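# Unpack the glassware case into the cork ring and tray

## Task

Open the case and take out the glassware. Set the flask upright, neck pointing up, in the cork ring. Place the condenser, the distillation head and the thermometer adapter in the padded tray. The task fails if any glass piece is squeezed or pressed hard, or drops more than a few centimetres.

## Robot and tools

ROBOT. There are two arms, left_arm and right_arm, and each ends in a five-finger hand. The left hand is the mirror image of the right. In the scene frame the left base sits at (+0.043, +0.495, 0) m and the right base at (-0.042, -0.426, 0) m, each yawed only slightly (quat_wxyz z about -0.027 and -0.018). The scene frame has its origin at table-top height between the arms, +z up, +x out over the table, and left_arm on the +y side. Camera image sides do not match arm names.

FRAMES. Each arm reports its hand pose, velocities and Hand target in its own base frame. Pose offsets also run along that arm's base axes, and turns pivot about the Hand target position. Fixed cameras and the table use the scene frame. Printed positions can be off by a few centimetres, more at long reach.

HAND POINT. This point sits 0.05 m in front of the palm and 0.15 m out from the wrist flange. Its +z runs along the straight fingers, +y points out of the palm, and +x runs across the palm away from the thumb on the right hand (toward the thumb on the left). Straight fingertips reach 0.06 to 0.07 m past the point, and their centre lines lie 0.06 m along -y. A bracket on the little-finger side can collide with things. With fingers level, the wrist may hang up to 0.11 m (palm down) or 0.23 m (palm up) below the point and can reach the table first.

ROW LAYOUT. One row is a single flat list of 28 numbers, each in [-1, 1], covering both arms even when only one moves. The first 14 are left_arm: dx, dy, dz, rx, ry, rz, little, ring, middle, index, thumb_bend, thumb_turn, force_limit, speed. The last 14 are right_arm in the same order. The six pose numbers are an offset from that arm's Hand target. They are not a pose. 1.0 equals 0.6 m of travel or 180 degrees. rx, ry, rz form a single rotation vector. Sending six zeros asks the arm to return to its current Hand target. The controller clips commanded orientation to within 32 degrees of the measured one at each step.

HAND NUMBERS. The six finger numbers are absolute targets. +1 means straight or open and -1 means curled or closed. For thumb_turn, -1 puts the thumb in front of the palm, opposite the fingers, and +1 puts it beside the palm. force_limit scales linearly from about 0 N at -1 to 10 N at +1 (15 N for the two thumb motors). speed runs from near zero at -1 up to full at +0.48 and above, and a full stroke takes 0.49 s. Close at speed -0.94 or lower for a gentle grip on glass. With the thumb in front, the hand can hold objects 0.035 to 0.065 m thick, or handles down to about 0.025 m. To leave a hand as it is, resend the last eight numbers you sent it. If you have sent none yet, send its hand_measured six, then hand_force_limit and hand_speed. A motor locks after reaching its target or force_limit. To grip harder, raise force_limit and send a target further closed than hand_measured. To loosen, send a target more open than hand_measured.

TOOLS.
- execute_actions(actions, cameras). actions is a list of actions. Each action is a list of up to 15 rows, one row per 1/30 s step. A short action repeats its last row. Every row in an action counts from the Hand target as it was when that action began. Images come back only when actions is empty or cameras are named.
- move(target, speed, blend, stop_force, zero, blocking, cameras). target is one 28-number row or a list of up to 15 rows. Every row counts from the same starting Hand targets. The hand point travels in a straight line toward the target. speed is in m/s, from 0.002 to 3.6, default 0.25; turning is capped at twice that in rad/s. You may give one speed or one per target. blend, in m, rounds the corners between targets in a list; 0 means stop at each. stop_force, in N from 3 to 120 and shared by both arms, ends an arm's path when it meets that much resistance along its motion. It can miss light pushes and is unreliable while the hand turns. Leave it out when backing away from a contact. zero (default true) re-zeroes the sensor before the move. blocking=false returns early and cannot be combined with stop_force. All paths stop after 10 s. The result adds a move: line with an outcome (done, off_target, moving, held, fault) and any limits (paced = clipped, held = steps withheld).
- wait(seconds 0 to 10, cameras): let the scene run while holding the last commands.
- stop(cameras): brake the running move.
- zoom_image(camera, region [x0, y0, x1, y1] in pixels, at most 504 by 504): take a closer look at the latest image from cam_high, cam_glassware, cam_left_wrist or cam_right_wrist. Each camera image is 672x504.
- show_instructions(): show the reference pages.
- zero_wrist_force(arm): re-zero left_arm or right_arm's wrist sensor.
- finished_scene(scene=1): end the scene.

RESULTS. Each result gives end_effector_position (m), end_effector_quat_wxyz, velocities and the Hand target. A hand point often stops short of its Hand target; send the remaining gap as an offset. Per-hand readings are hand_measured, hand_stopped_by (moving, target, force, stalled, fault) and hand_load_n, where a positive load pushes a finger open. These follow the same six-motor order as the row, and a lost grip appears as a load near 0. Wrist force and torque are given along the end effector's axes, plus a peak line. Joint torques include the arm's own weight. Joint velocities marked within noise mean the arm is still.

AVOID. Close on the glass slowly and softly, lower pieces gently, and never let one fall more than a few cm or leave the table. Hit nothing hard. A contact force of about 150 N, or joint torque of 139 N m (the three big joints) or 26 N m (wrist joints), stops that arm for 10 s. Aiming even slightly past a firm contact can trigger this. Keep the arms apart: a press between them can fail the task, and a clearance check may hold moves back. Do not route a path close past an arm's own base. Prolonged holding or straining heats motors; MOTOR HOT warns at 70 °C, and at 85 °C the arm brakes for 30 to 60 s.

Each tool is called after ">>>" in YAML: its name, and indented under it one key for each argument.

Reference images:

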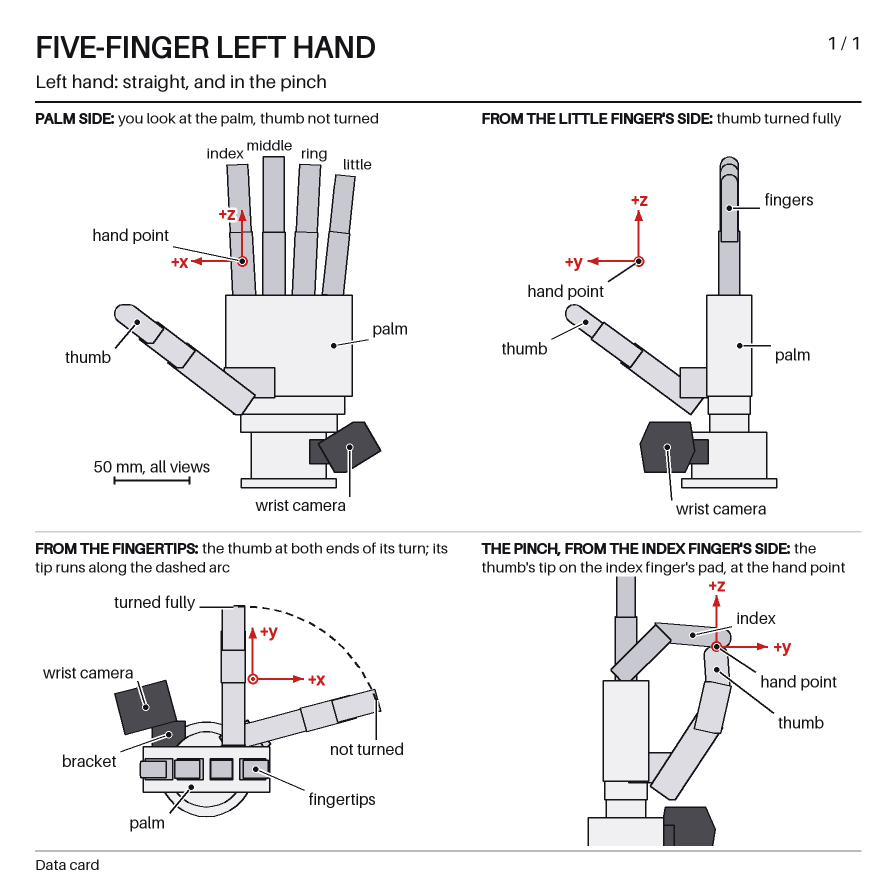

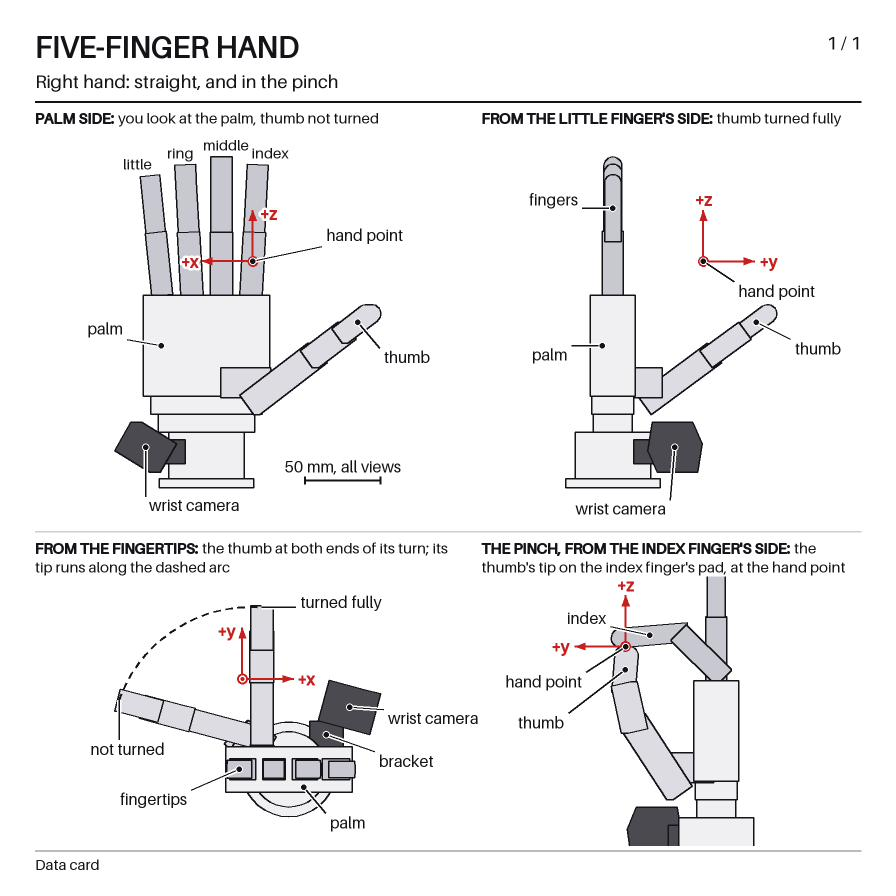

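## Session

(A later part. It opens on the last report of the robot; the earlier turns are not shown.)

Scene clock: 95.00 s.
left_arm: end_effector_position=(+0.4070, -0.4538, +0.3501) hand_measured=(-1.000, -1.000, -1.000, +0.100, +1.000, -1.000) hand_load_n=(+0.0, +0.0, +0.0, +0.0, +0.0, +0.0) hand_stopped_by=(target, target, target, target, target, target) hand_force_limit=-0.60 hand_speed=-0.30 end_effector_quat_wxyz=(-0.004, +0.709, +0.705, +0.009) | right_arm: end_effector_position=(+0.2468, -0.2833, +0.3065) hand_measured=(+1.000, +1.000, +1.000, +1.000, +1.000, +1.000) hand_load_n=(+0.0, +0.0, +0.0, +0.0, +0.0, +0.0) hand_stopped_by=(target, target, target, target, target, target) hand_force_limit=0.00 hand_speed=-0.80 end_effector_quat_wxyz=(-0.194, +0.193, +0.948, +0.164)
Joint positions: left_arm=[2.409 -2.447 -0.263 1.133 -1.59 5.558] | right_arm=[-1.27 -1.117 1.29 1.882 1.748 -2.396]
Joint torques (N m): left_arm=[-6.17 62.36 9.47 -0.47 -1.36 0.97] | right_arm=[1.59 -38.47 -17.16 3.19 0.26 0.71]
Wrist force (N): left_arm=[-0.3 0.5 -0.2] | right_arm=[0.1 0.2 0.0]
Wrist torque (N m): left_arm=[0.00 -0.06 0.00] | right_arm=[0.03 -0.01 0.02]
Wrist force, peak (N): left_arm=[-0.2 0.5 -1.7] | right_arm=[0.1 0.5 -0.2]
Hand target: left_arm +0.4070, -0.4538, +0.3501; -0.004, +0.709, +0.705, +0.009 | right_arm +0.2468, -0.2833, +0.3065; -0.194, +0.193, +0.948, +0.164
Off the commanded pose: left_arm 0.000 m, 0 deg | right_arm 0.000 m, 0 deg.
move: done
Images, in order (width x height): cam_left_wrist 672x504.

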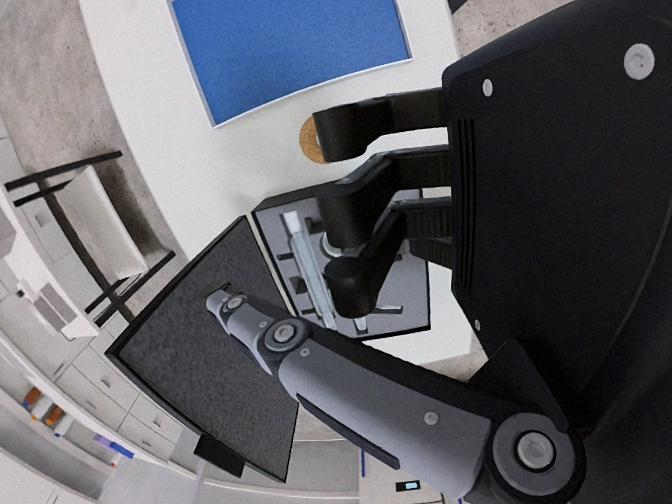

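>>> move:
  target: [0, 0, 0, 0,0,0, -1,-1,-1,0.1,0,-1, -0.6, -0.5, 0,0,0,0,0,0, 1,1,1,1,1,1, 0.0, -0.8]
  cameras: ["cam_left_wrist"]

>>> zoom_image:
  camera: "cam_left_wrist"
  region: [270, 150, 520, 400]

Scene clock: 96.97 s.
left_arm: end_effector_position=(+0.4070, -0.4538, +0.3501) hand_measured=(-1.000, -1.000, -1.000, +0.100, +0.506, -1.000) hand_load_n=(+0.0, +0.0, -0.5, +0.0, +3.5, +1.0) hand_stopped_by=(target, target, target, target, force, target) hand_force_limit=-0.60 hand_speed=-0.50 end_effector_quat_wxyz=(-0.004, +0.709, +0.705, +0.009) | right_arm: end_effector_position=(+0.2468, -0.2833, +0.3065) hand_measured=(+1.000, +1.000, +1.000, +1.000, +1.000, +1.000) hand_load_n=(+0.0, +0.0, +0.0, +0.0, +0.0, +0.0) hand_stopped_by=(target, target, target, target, target, target) hand_force_limit=0.00 hand_speed=-0.80 end_effector_quat_wxyz=(-0.194, +0.193, +0.948, +0.164)
Joint positions: left_arm=[2.409 -2.447 -0.263 1.133 -1.59 5.558] | right_arm=[-1.27 -1.117 1.29 1.882 1.748 -2.396]
Joint torques (N m): left_arm=[-5.96 62.1 9.56 -0.52 -0.24 1.31] | right_arm=[1.08 -38.79 -17.54 3 0.18 0.12]
Wrist force (N): left_arm=[-0.5 0.4 -0.1] | right_arm=[0.0 0.1 0.0]
Wrist torque (N m): left_arm=[-0.02 -0.02 0.00] | right_arm=[0.01 0.01 0.01]
Wrist force, peak (N): left_arm=[-0.6 0.9 -0.4] | right_arm=[0.0 0.5 0.0]
Hand target: left_arm +0.4070, -0.4538, +0.3501; -0.004, +0.709, +0.705, +0.009 | right_arm +0.2468, -0.2833, +0.3065; -0.194, +0.193, +0.948, +0.164
Off the commanded pose: left_arm 0.000 m, 0 deg | right_arm 0.000 m, 0 deg.
move: done
Images, in order (width x height): cam_left_wrist 672x504.

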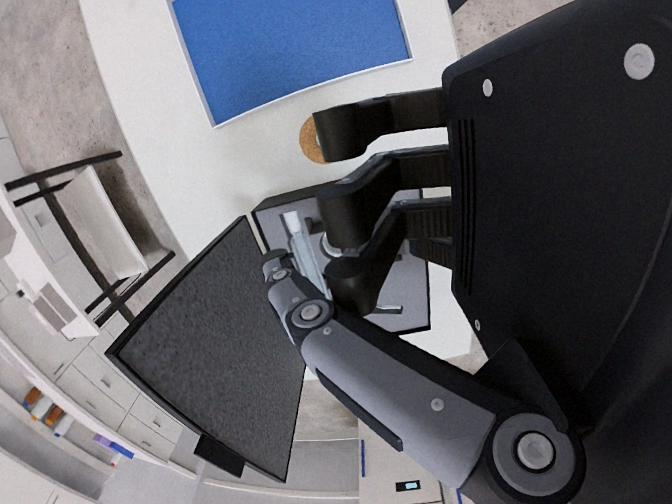

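Scaled by 2.016 from the camera's 672x504 image, which has a finer 960x720 frame.

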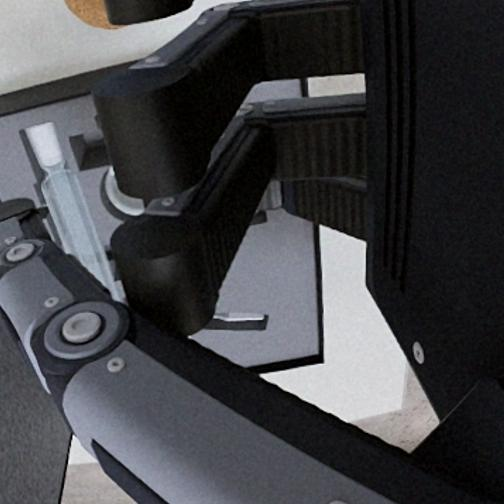

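>>> move:
  target: [-0.25, 0.35, 0.1, 0,0,0, 1,1,1,1,1,1, -0.6, -0.3, 0,0,0,0,0,0, 1,1,1,1,1,1, 0.0, -0.8]
  cameras: ["cam_glassware", "cam_left_wrist"]
  speed: 0.2

>>> zoom_image:
  camera: "cam_glassware"
  region: [205, 175, 315, 275]

>>> zoom_image:
  camera: "cam_glassware"
  region: [170, 240, 270, 325]

>>> zoom_image:
  camera: "cam_glassware"
  region: [70, 90, 210, 260]

>>> zoom_image:
  camera: "cam_glassware"
  region: [190, 90, 340, 210]

Scene clock: 108.93 s.
left_arm: end_effector_position=(+0.2570, -0.2438, +0.4101) hand_measured=(+1.000, +1.000, +1.000, +1.000, +1.000, +1.000) hand_load_n=(+0.0, +0.0, -0.5, +0.0, -0.5, +0.0) hand_stopped_by=(target, target, target, target, target, target) hand_force_limit=-0.60 hand_speed=-0.30 end_effector_quat_wxyz=(-0.004, +0.709, +0.705, +0.009) | right_arm: end_effector_position=(+0.2468, -0.2833, +0.3065) hand_measured=(+1.000, +1.000, +1.000, +1.000, +1.000, +1.000) hand_load_n=(+0.0, +0.0, +0.0, +0.0, +0.0, +0.0) hand_stopped_by=(target, target, target, target, target, target) hand_force_limit=0.00 hand_speed=-0.80 end_effector_quat_wxyz=(-0.194, +0.193, +0.948, +0.164)
Joint positions: left_arm=[2.583 -1.635 -1.322 1.382 -1.591 5.731] | right_arm=[-1.27 -1.117 1.29 1.882 1.748 -2.396]
Joint torques (N m): left_arm=[-1.48 26.32 18.52 -0.27 2.47 -2.25] | right_arm=[1.44 -38.62 -17.96 3.13 0.23 0.15]
Wrist force (N): left_arm=[-0.4 0.2 -0.2] | right_arm=[0.0 0.0 -0.2]
Wrist torque (N m): left_arm=[-0.06 -0.07 -0.05] | right_arm=[0.01 0.01 0.00]
Wrist force, peak (N): left_arm=[-1.5 1.7 0.3] | right_arm=[-0.2 0.6 -0.4]
Hand target: left_arm +0.2570, -0.2438, +0.4101; -0.004, +0.709, +0.705, +0.009 | right_arm +0.2468, -0.2833, +0.3065; -0.194, +0.193, +0.948, +0.164
Off the commanded pose: left_arm 0.000 m, 0 deg | right_arm 0.000 m, 0 deg.
move: done
Images, in order (width x height): cam_glassware 672x504, cam_left_wrist 672x504.

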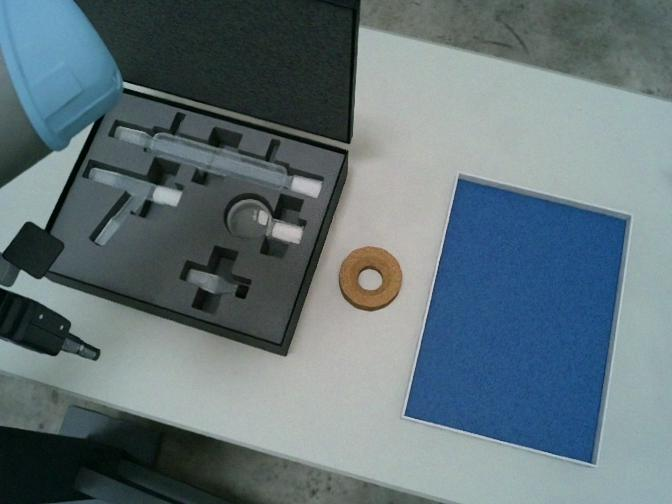

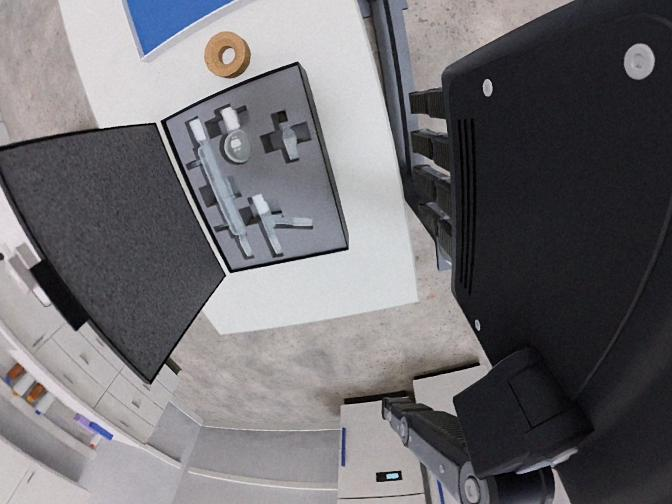

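Scaled by 4.582.

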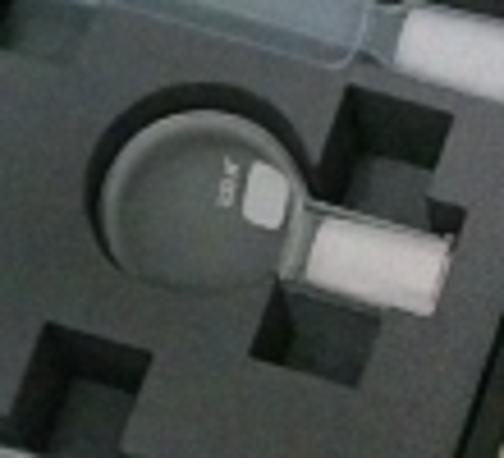

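Scaled by 5.040.

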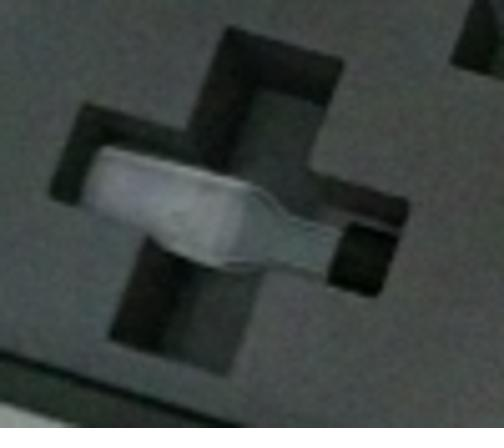

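Scaled by 2.965.

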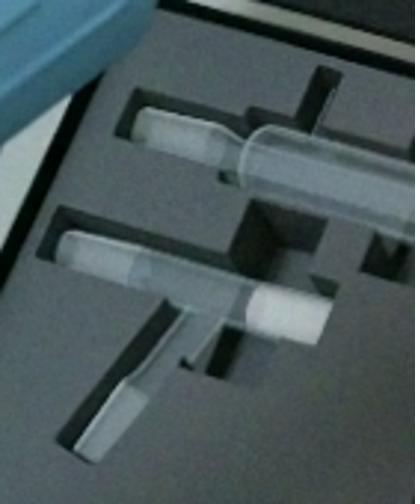

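Scaled by 3.360.

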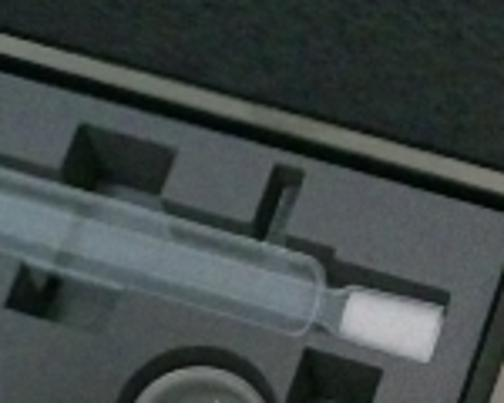

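>>> zoom_image:
  camera: "cam_glassware"
  region: [255, 185, 315, 265]

>>> zoom_image:
  camera: "cam_left_wrist"
  region: [150, 60, 350, 280]

Scaled by 6.300.

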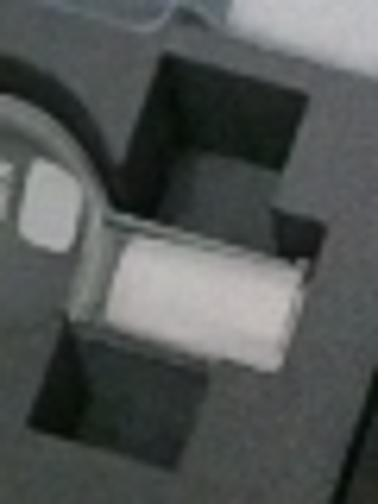

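Scaled by 2.291 from the camera's 672x504 image, which has a finer 960x720 frame.

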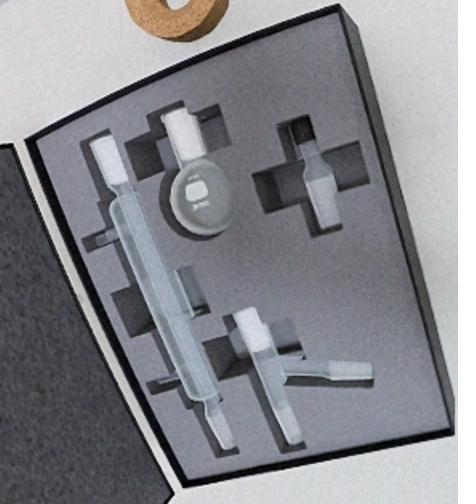

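>>> move:
  target: [0.07, -0.09, 0, 0,0,0.5, 1,1,1,1,1,1, -0.6, -0.3, 0,0,0,0,0,0, 1,1,1,1,1,1, 0.0, -0.8]
  cameras: ["cam_high"]
  speed: 0.25

Scene clock: 124.47 s.
left_arm: end_effector_position=(+0.2990, -0.2978, +0.4101) hand_measured=(+1.000, +1.000, +1.000, +1.000, +1.000, +1.000) hand_load_n=(+0.0, +0.0, +0.0, +0.0, +0.0, +0.0) hand_stopped_by=(target, target, target, target, target, target) hand_force_limit=-0.60 hand_speed=-0.30 end_effector_quat_wxyz=(-0.010, +0.003, +1.000, +0.004) | right_arm: end_effector_position=(+0.2468, -0.2833, +0.3065) hand_measured=(+1.000, +1.000, +1.000, +1.000, +1.000, +1.000) hand_load_n=(+0.0, +0.0, +0.0, +0.0, +0.0, +0.0) hand_stopped_by=(target, target, target, target, target, target) hand_force_limit=0.00 hand_speed=-0.80 end_effector_quat_wxyz=(-0.194, +0.193, +0.948, +0.164)
Joint positions: left_arm=[2.593 -2.058 -0.775 1.242 -1.568 4.171] | right_arm=[-1.27 -1.117 1.29 1.882 1.748 -2.396]
Joint torques (N m): left_arm=[-6.46 49.47 8.54 -0.35 -1.29 -0.07] | right_arm=[1.17 -37.43 -16.54 2.95 0.13 0.21]
Wrist force (N): left_arm=[-0.4 0.2 -0.4] | right_arm=[-0.1 0.4 0.0]
Wrist torque (N m): left_arm=[0.00 -0.07 -0.22] | right_arm=[0.05 0.01 0.01]
Wrist force, peak (N): left_arm=[-0.8 0.9 -0.6] | right_arm=[-0.2 0.6 0.1]
Hand target: left_arm +0.2990, -0.2978, +0.4101; -0.009, +0.003, +1.000, +0.004 | right_arm +0.2468, -0.2833, +0.3065; -0.194, +0.193, +0.948, +0.164
Off the commanded pose: left_arm 0.000 m, 0 deg | right_arm 0.000 m, 0 deg.
move: done
Images, in order (width x height): cam_high 672x504.

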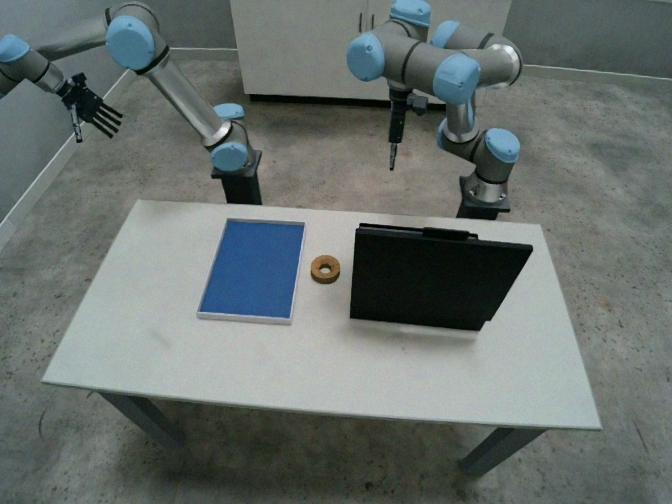

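>>> move:
  target: [0, 0, 0, 0,0,0.5, 1,1,1,1,1,1, -0.6, -0.3, 0,0,0,0,0,0, 1,1,1,1,1,1, 0.0, -0.8]
  cameras: ["cam_high", "cam_glassware", "cam_left_wrist"]
  speed: 0.25

Scene clock: 128.47 s.
left_arm: end_effector_position=(+0.2990, -0.2978, +0.4101) hand_measured=(+1.000, +1.000, +1.000, +1.000, +1.000, +1.000) hand_load_n=(+0.0, +0.0, +0.0, +0.0, +0.0, +0.0) hand_stopped_by=(target, target, target, target, target, target) hand_force_limit=-0.60 hand_speed=-0.30 end_effector_quat_wxyz=(+0.009, +0.705, -0.709, +0.004) | right_arm: end_effector_position=(+0.2468, -0.2833, +0.3065) hand_measured=(+1.000, +1.000, +1.000, +1.000, +1.000, +1.000) hand_load_n=(+0.0, +0.0, +0.0, +0.0, +0.0, +0.0) hand_stopped_by=(target, target, target, target, target, target) hand_force_limit=0.00 hand_speed=-0.80 end_effector_quat_wxyz=(-0.194, +0.193, +0.948, +0.164)
Joint positions: left_arm=[2.816 -1.922 -0.969 1.318 -1.55 2.823] | right_arm=[-1.27 -1.117 1.29 1.882 1.748 -2.396]
Joint torques (N m): left_arm=[-6.07 23.99 28.14 -4.46 -1.42 0.07] | right_arm=[2.37 -37.52 -17.15 3.31 0.26 0.19]
Wrist force (N): left_arm=[-0.7 0.4 -0.4] | right_arm=[0.0 0.2 0.1]
Wrist torque (N m): left_arm=[-0.01 -0.04 -0.26] | right_arm=[0.02 0.00 0.02]
Wrist force, peak (N): left_arm=[-0.6 1.0 -0.6] | right_arm=[0.4 0.4 -0.2]
Hand target: left_arm +0.2990, -0.2978, +0.4101; +0.009, +0.705, -0.709, +0.004 | right_arm +0.2468, -0.2833, +0.3065; -0.194, +0.193, +0.948, +0.164
Off the commanded pose: left_arm 0.000 m, 0 deg | right_arm 0.000 m, 0 deg.
move: done
Images, in order (width x height): cam_high 672x504, cam_glassware 672x504, cam_left_wrist 672x504.

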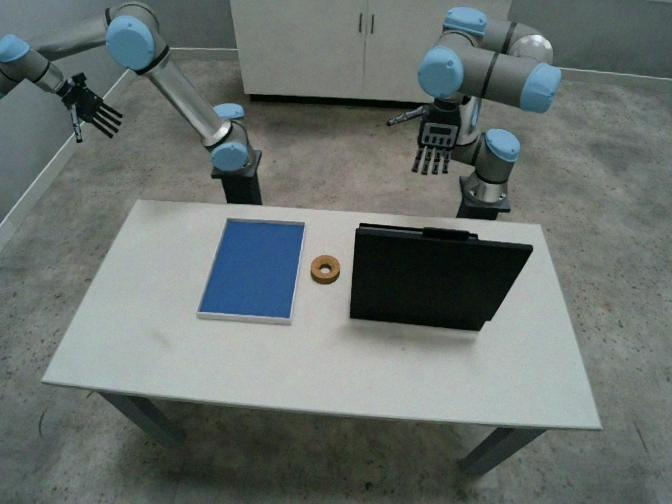

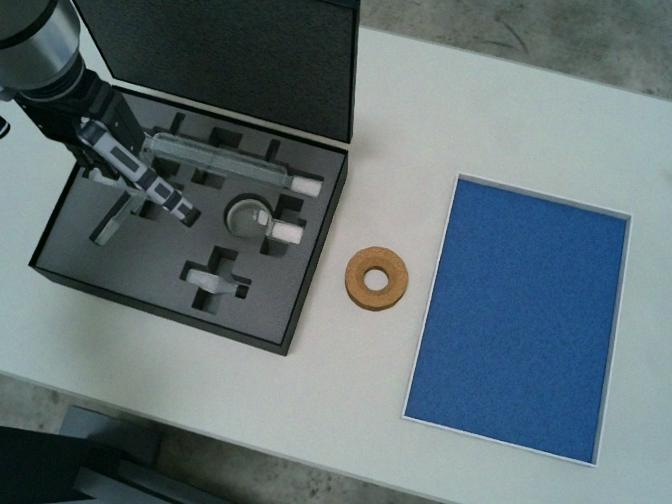

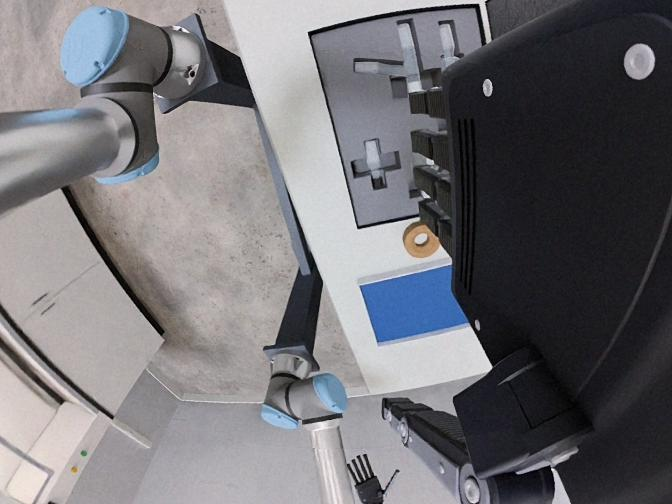

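>>> move:
  target: [0, 0, 0, 0,0,0, -1,-1,-1,0.1,1,-0.75, -0.7, -0.3, 0,0,0,0,0,0, 1,1,1,1,1,1, 0.0, -0.8]
  cameras: []

>>> move:
  target: [0, 0, 0, 0,0,0, -1,-1,-1,0.1,0.0,-0.75, -0.7, -0.6, 0,0,0,0,0,0, 1,1,1,1,1,1, 0.0, -0.8]
  cameras: ["cam_left_wrist"]

>>> zoom_image:
  camera: "cam_left_wrist"
  region: [240, 130, 500, 390]

Scene clock: 131.23 s.
left_arm: end_effector_position=(+0.2990, -0.2978, +0.4101) hand_measured=(-1.000, -1.000, -1.000, +0.100, +1.000, -0.750) hand_load_n=(+0.0, +0.0, +0.0, +0.5, +0.0, +0.0) hand_stopped_by=(target, target, target, target, target, target) hand_force_limit=-0.70 hand_speed=-0.30 end_effector_quat_wxyz=(+0.009, +0.705, -0.709, +0.004) | right_arm: end_effector_position=(+0.2468, -0.2833, +0.3065) hand_measured=(+1.000, +1.000, +1.000, +1.000, +1.000, +1.000) hand_load_n=(+0.0, +0.0, +0.0, +0.0, +0.0, +0.0) hand_stopped_by=(target, target, target, target, target, target) hand_force_limit=0.00 hand_speed=-0.80 end_effector_quat_wxyz=(-0.194, +0.193, +0.948, +0.164)
Joint positions: left_arm=[2.816 -1.922 -0.968 1.318 -1.55 2.823] | right_arm=[-1.27 -1.117 1.29 1.882 1.748 -2.396]
Joint torques (N m): left_arm=[-4.72 25.51 21.86 -0.46 -1.38 -1.46] | right_arm=[1.42 -37.88 -17.74 3.13 0.07 0.3]
Wrist force (N): left_arm=[-0.5 0.4 -0.4] | right_arm=[0.0 0.3 0.2]
Wrist torque (N m): left_arm=[0.02 -0.05 -0.25] | right_arm=[0.04 0.00 0.01]
Wrist force, peak (N): left_arm=[-0.8 0.5 -0.5] | right_arm=[-0.1 0.5 -0.2]
Hand target: left_arm +0.2990, -0.2978, +0.4101; +0.009, +0.705, -0.709, +0.004 | right_arm +0.2468, -0.2833, +0.3065; -0.194, +0.193, +0.948, +0.164
Off the commanded pose: left_arm 0.000 m, 0 deg | right_arm 0.000 m, 0 deg.
move: done
No camera images: "cameras" was empty.

Scene clock: 133.13 s.
left_arm: end_effector_position=(+0.2990, -0.2978, +0.4101) hand_measured=(-1.000, -1.000, -1.000, +0.100, +0.072, -0.750) hand_load_n=(+0.0, +0.0, -1.5, +0.0, +2.0, +6.0) hand_stopped_by=(target, target, target, target, force, target) hand_force_limit=-0.70 hand_speed=-0.60 end_effector_quat_wxyz=(+0.009, +0.705, -0.709, +0.004) | right_arm: end_effector_position=(+0.2468, -0.2833, +0.3065) hand_measured=(+1.000, +1.000, +1.000, +1.000, +1.000, +1.000) hand_load_n=(+0.0, +0.0, +0.0, +0.0, +0.0, +0.0) hand_stopped_by=(target, target, target, target, target, target) hand_force_limit=0.00 hand_speed=-0.80 end_effector_quat_wxyz=(-0.194, +0.193, +0.948, +0.164)
Joint positions: left_arm=[2.816 -1.922 -0.968 1.318 -1.55 2.823] | right_arm=[-1.27 -1.117 1.29 1.882 1.748 -2.396]
Joint torques (N m): left_arm=[-1.44 26.77 13.02 -0.61 -1.39 -0.87] | right_arm=[0.99 -37.24 -18.75 3.16 0.17 0.35]
Wrist force (N): left_arm=[-0.6 0.3 -0.2] | right_arm=[0.1 0.3 -0.2]
Wrist torque (N m): left_arm=[-0.02 -0.03 -0.25] | right_arm=[0.05 0.00 0.02]
Wrist force, peak (N): left_arm=[-0.9 0.5 -0.5] | right_arm=[0.0 0.5 0.2]
Hand target: left_arm +0.2990, -0.2978, +0.4101; +0.009, +0.705, -0.709, +0.004 | right_arm +0.2468, -0.2833, +0.3065; -0.194, +0.193, +0.948, +0.164
Off the commanded pose: left_arm 0.000 m, 0 deg | right_arm 0.000 m, 0 deg.
move: done
Images, in order (width x height): cam_left_wrist 672x504.

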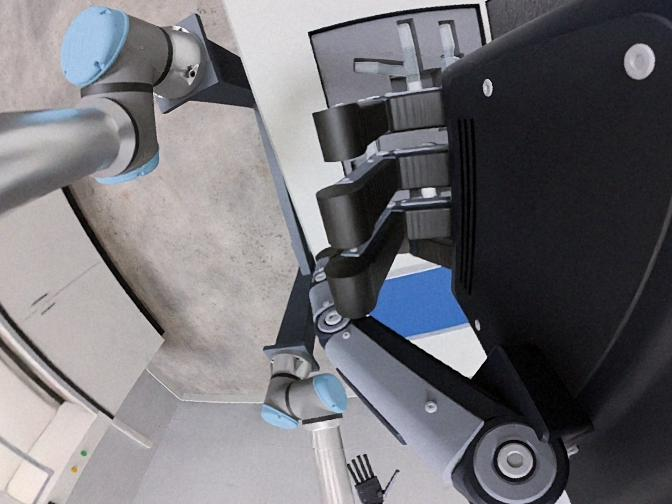

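Scaled by 1.938 from the camera's 672x504 image, which has a finer 960x720 frame.

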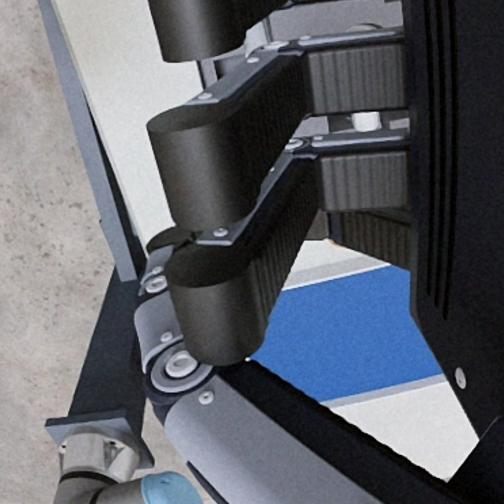

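>>> move:
  target:
    - [0.018, 0.13, -0.2, 0,0,0, -1,-1,-1,1,1,1, -0.7, -0.3, 0,0,0,0,0,0, 1,1,1,1,1,1, 0.0, -0.8]
    - [0.018, 0.13, -0.35, 0,0,0, -1,-1,-1,1,1,1, -0.7, -0.3, 0,0,0,0,0,0, 1,1,1,1,1,1, 0.0, -0.8]
  cameras: ["cam_left_wrist", "cam_glassware"]
  speed: 0.15

Scene clock: 141.10 s.
left_arm: end_effector_position=(+0.3098, -0.2198, +0.2001) hand_measured=(-1.000, -1.000, -1.000, +1.000, +1.000, +1.000) hand_load_n=(+0.0, +0.0, +0.0, +0.0, +0.0, +0.0) hand_stopped_by=(target, target, target, target, target, target) hand_force_limit=-0.70 hand_speed=-0.30 end_effector_quat_wxyz=(+0.010, +0.705, -0.709, +0.004) | right_arm: end_effector_position=(+0.2468, -0.2833, +0.3065) hand_measured=(+1.000, +1.000, +1.000, +1.000, +1.000, +1.000) hand_load_n=(+0.0, +0.0, +0.0, +0.0, +0.0, +0.0) hand_stopped_by=(target, target, target, target, target, target) hand_force_limit=0.00 hand_speed=-0.80 end_effector_quat_wxyz=(-0.194, +0.193, +0.948, +0.164)
Joint positions: left_arm=[3.008 -1.858 -1.599 1.88 -1.551 3.014] | right_arm=[-1.27 -1.117 1.29 1.882 1.748 -2.396]
Joint torques (N m): left_arm=[5.85 40.58 21.79 -2.14 2.24 0.68] | right_arm=[0.63 -39.04 -18.02 3.19 0.21 0.19]
Wrist force (N): left_arm=[-0.4 1.1 -0.5] | right_arm=[0.1 0.1 -0.1]
Wrist torque (N m): left_arm=[0.12 -0.05 -0.03] | right_arm=[0.01 -0.02 0.01]
Wrist force, peak (N): left_arm=[-0.4 1.2 -2.2] | right_arm=[0.2 0.6 -0.1]
Hand target: left_arm +0.3098, -0.2198, +0.2001; +0.009, +0.705, -0.709, +0.004 | right_arm +0.2468, -0.2833, +0.3065; -0.194, +0.193, +0.948, +0.164
Off the commanded pose: left_arm 0.000 m, 0 deg | right_arm 0.000 m, 0 deg.
move: done
Images, in order (width x height): cam_glassware 672x504, cam_left_wrist 672x504.

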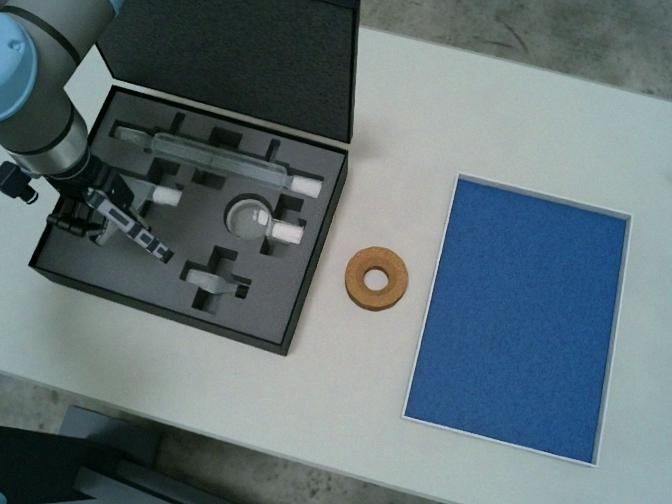

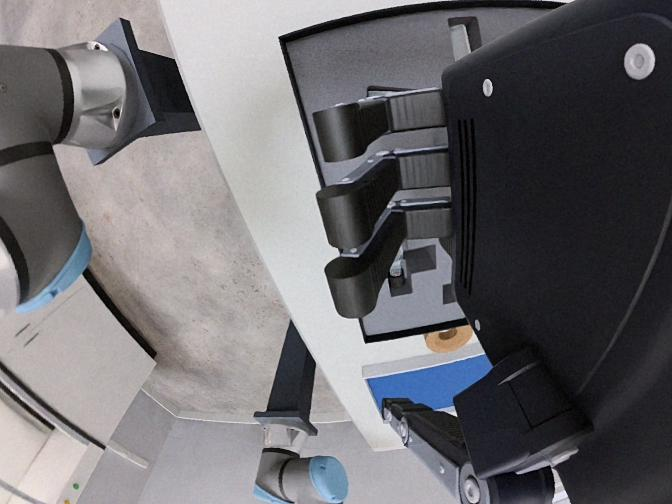

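>>> move:
  target: [0, 0, -0.12, 0,0,0, -1,-1,-1,1,1,1, -0.7, -0.3, 0,0,0,0,0,0, 1,1,1,1,1,1, 0.0, -0.8]
  cameras: ["cam_glassware"]
  speed: 0.02
  stop_force: 3

>>> zoom_image:
  camera: "cam_glassware"
  region: [80, 180, 200, 300]

Scene clock: 145.67 s.
left_arm: end_effector_position=(+0.3098, -0.2198, +0.1325) hand_measured=(-1.000, -1.000, -1.000, +1.000, +1.000, +1.000) hand_load_n=(+0.0, +0.0, +0.0, +0.0, -0.5, +0.0) hand_stopped_by=(target, target, target, target, target, target) hand_force_limit=-0.70 hand_speed=-0.30 end_effector_quat_wxyz=(+0.010, +0.705, -0.709, +0.004) | right_arm: end_effector_position=(+0.2468, -0.2833, +0.3065) hand_measured=(+1.000, +1.000, +1.000, +1.000, +1.000, +1.000) hand_load_n=(+0.0, +0.0, +0.0, +0.0, +0.0, +0.0) hand_stopped_by=(target, target, target, target, target, target) hand_force_limit=0.00 hand_speed=-0.80 end_effector_quat_wxyz=(-0.194, +0.193, +0.948, +0.164)
Joint positions: left_arm=[3.008 -1.919 -1.701 2.044 -1.551 3.014] | right_arm=[-1.27 -1.117 1.29 1.882 1.748 -2.396]
Joint torques (N m): left_arm=[3.23 41.56 25.1 -0.89 1.39 1.29] | right_arm=[0.35 -38.19 -17.27 3.05 0.03 0.38]
Wrist force (N): left_arm=[-0.2 0.5 -3.8] | right_arm=[-0.2 0.4 0.2]
Wrist torque (N m): left_arm=[0.25 -0.08 0.01] | right_arm=[0.05 0.02 0.01]
Wrist force, peak (N): left_arm=[-0.3 0.5 -7.0] | right_arm=[0.4 0.4 0.2]
Hand target: left_arm +0.3098, -0.2198, +0.1325; +0.009, +0.705, -0.709, +0.004 (not the last commanded pose) | right_arm +0.2468, -0.2833, +0.3065; -0.194, +0.193, +0.948, +0.164
Off the commanded pose: left_arm 0.004 m, 0 deg | right_arm 0.000 m, 0 deg.
move: contact (left_arm)
Images, in order (width x height): cam_glassware 672x504.

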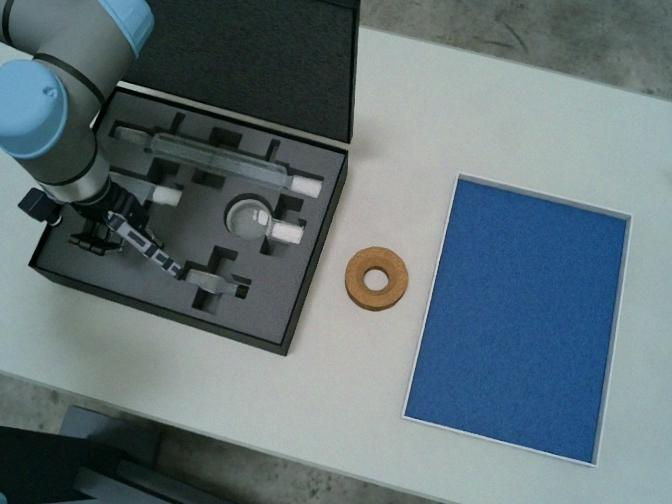

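Scaled by 4.200.

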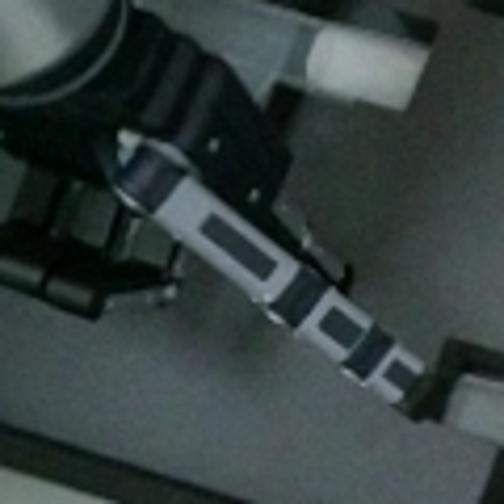

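>>> move:
  target: [0, -0.04, 0.08, 0,0,0, -1,-1,-1,-1,1,1, -0.7, -0.3, 0,0,0,0,0,0, 1,1,1,1,1,1, 0.0, -0.8]
  cameras: ["cam_glassware"]
  speed: 0.1

>>> zoom_image:
  camera: "cam_glassware"
  region: [40, 160, 220, 320]

Scene clock: 150.90 s.
left_arm: end_effector_position=(+0.3098, -0.2438, +0.1805) hand_measured=(-1.000, -1.000, -1.000, -1.000, +1.000, +1.000) hand_load_n=(+0.0, +0.0, +0.0, +0.0, +0.0, +0.0) hand_stopped_by=(target, target, target, target, target, target) hand_force_limit=-0.70 hand_speed=-0.30 end_effector_quat_wxyz=(+0.009, +0.705, -0.709, +0.004) | right_arm: end_effector_position=(+0.2468, -0.2833, +0.3065) hand_measured=(+1.000, +1.000, +1.000, +1.000, +1.000, +1.000) hand_load_n=(+0.0, +0.0, +0.0, +0.0, +0.0, +0.0) hand_stopped_by=(target, target, target, target, target, target) hand_force_limit=0.00 hand_speed=-0.80 end_effector_quat_wxyz=(-0.194, +0.193, +0.948, +0.164)
Joint positions: left_arm=[2.948 -1.899 -1.596 1.92 -1.551 2.955] | right_arm=[-1.27 -1.117 1.29 1.882 1.748 -2.396]
Joint torques (N m): left_arm=[6.14 22.58 9.68 -3.33 -1.38 2.17] | right_arm=[1.11 -38.17 -18.15 3.04 0.12 0.17]
Wrist force (N): left_arm=[-0.4 1.0 -0.5] | right_arm=[0.1 0.2 0.1]
Wrist torque (N m): left_arm=[0.10 -0.07 -0.13] | right_arm=[0.03 -0.01 0.02]
Wrist force, peak (N): left_arm=[-0.3 0.6 -4.0] | right_arm=[0.3 0.5 0.2]
Hand target: left_arm +0.3098, -0.2438, +0.1805; +0.009, +0.705, -0.709, +0.004 | right_arm +0.2468, -0.2833, +0.3065; -0.194, +0.193, +0.948, +0.164
Off the commanded pose: left_arm 0.000 m, 0 deg | right_arm 0.000 m, 0 deg.
move: done
Images, in order (width x height): cam_glassware 672x504.

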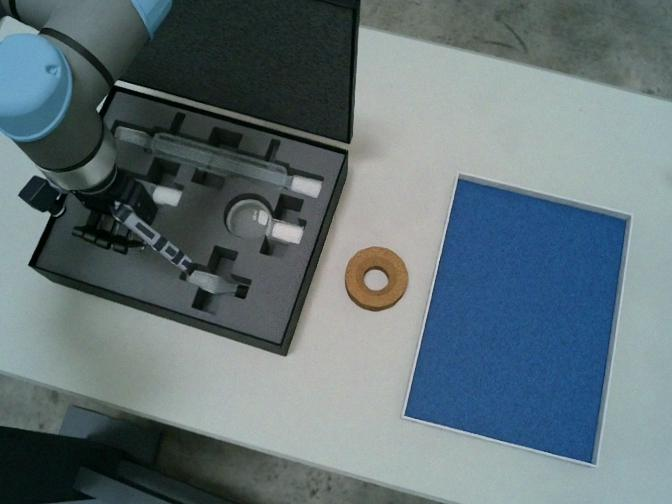

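Scaled by 2.800.

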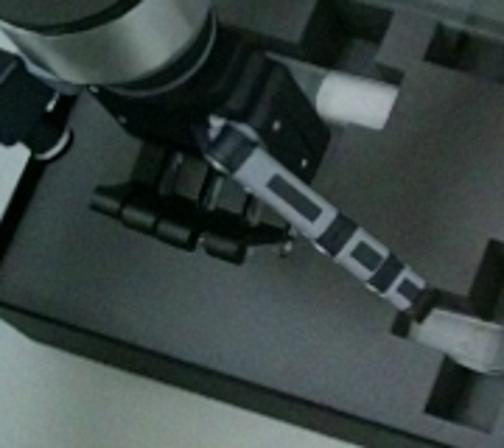

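>>> move:
  target: [0, 0, -0.19, 0,0,0, -1,-1,-1,-1,1,1, -0.7, -0.3, 0,0,0,0,0,0, 1,1,1,1,1,1, 0.0, -0.8]
  cameras: ["cam_glassware","cam_left_wrist"]
  speed: 0.03
  stop_force: 3

>>> zoom_image:
  camera: "cam_glassware"
  region: [40, 160, 220, 320]

Scene clock: 155.87 s.
left_arm: end_effector_position=(+0.3098, -0.2438, +0.0697) hand_measured=(-1.000, -1.000, -1.000, -1.000, +1.000, +1.000) hand_load_n=(-0.5, -0.5, -0.5, +0.0, -0.5, +0.0) hand_stopped_by=(target, target, target, target, target, target) hand_force_limit=-0.70 hand_speed=-0.30 end_effector_quat_wxyz=(+0.010, +0.705, -0.709, +0.004) | right_arm: end_effector_position=(+0.2468, -0.2833, +0.3065) hand_measured=(+1.000, +1.000, +1.000, +1.000, +1.000, +1.000) hand_load_n=(+0.0, +0.0, +0.0, +0.0, +0.0, +0.0) hand_stopped_by=(target, target, target, target, target, target) hand_force_limit=0.00 hand_speed=-0.80 end_effector_quat_wxyz=(-0.194, +0.193, +0.948, +0.164)
Joint positions: left_arm=[2.948 -2.021 -1.737 2.183 -1.551 2.955] | right_arm=[-1.27 -1.117 1.29 1.882 1.748 -2.396]
Joint torques (N m): left_arm=[4.73 43.54 24.46 -0.38 -0.38 2.31] | right_arm=[0.6 -37.63 -18.63 3.22 0.37 0.22]
Wrist force (N): left_arm=[-0.1 0.4 -4.7] | right_arm=[0.2 0.2 0.1]
Wrist torque (N m): left_arm=[0.19 -0.28 -0.06] | right_arm=[0.03 -0.03 0.02]
Wrist force, peak (N): left_arm=[0.3 -1.5 -23.8] | right_arm=[0.2 0.5 -0.1]
Hand target: left_arm +0.3098, -0.2438, +0.0697; +0.009, +0.705, -0.709, +0.004 (not the last commanded pose) | right_arm +0.2468, -0.2833, +0.3065; -0.194, +0.193, +0.948, +0.164
Off the commanded pose: left_arm 0.003 m, 0 deg | right_arm 0.000 m, 0 deg.
move: contact (left_arm)
Images, in order (width x height): cam_glassware 672x504, cam_left_wrist 672x504.

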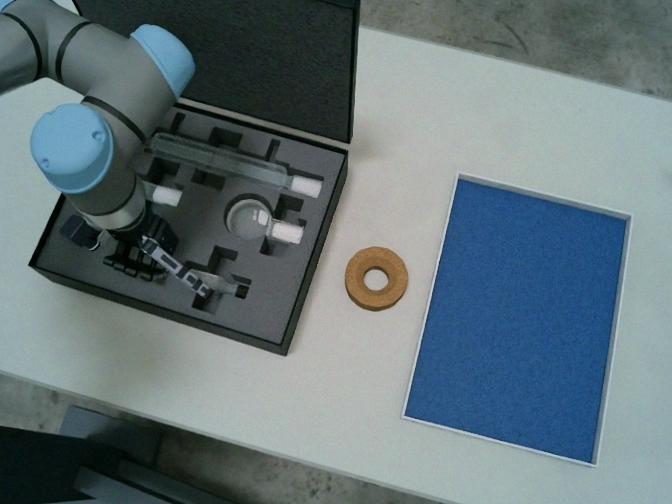

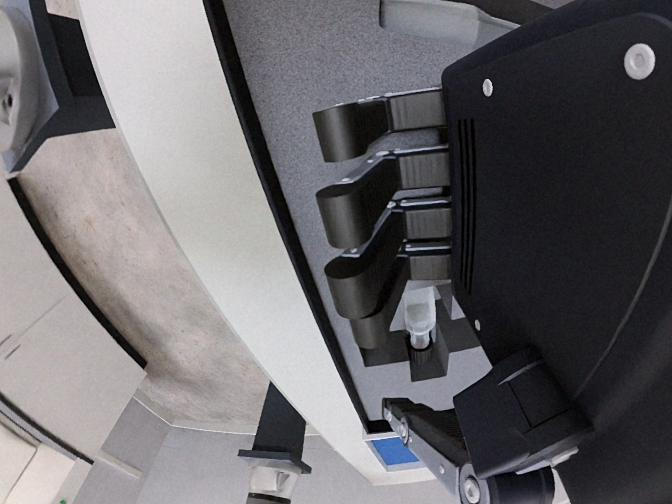

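Scaled by 2.800.

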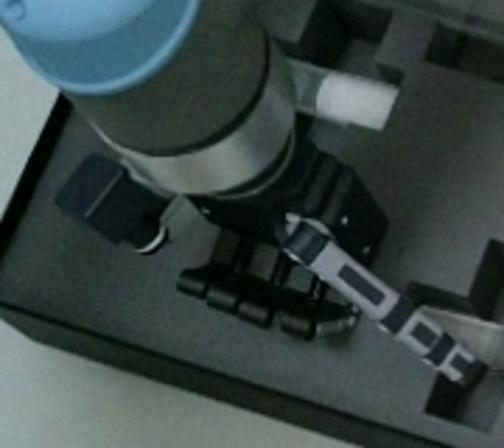

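>>> zoom_image:
  camera: "cam_glassware"
  region: [190, 110, 270, 200]

>>> zoom_image:
  camera: "cam_glassware"
  region: [255, 130, 335, 210]

>>> zoom_image:
  camera: "cam_left_wrist"
  region: [340, 240, 500, 400]

Scaled by 5.600.

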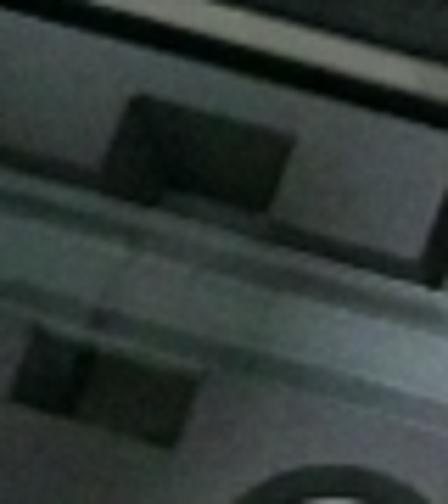

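Scaled by 6.300.

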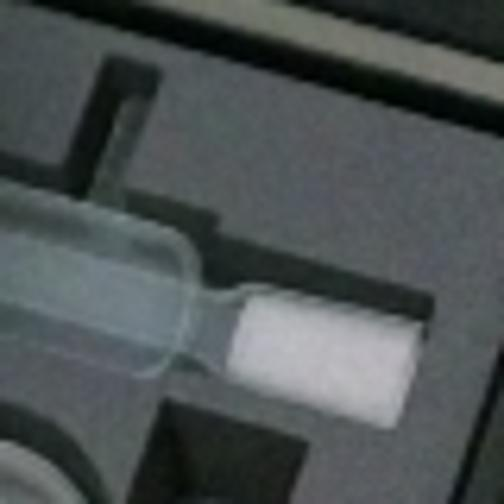

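Scaled by 3.150 from the camera's 672x504 image, which has a finer 960x720 frame.

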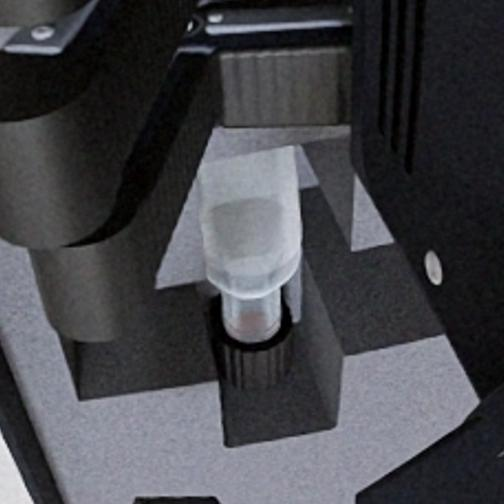

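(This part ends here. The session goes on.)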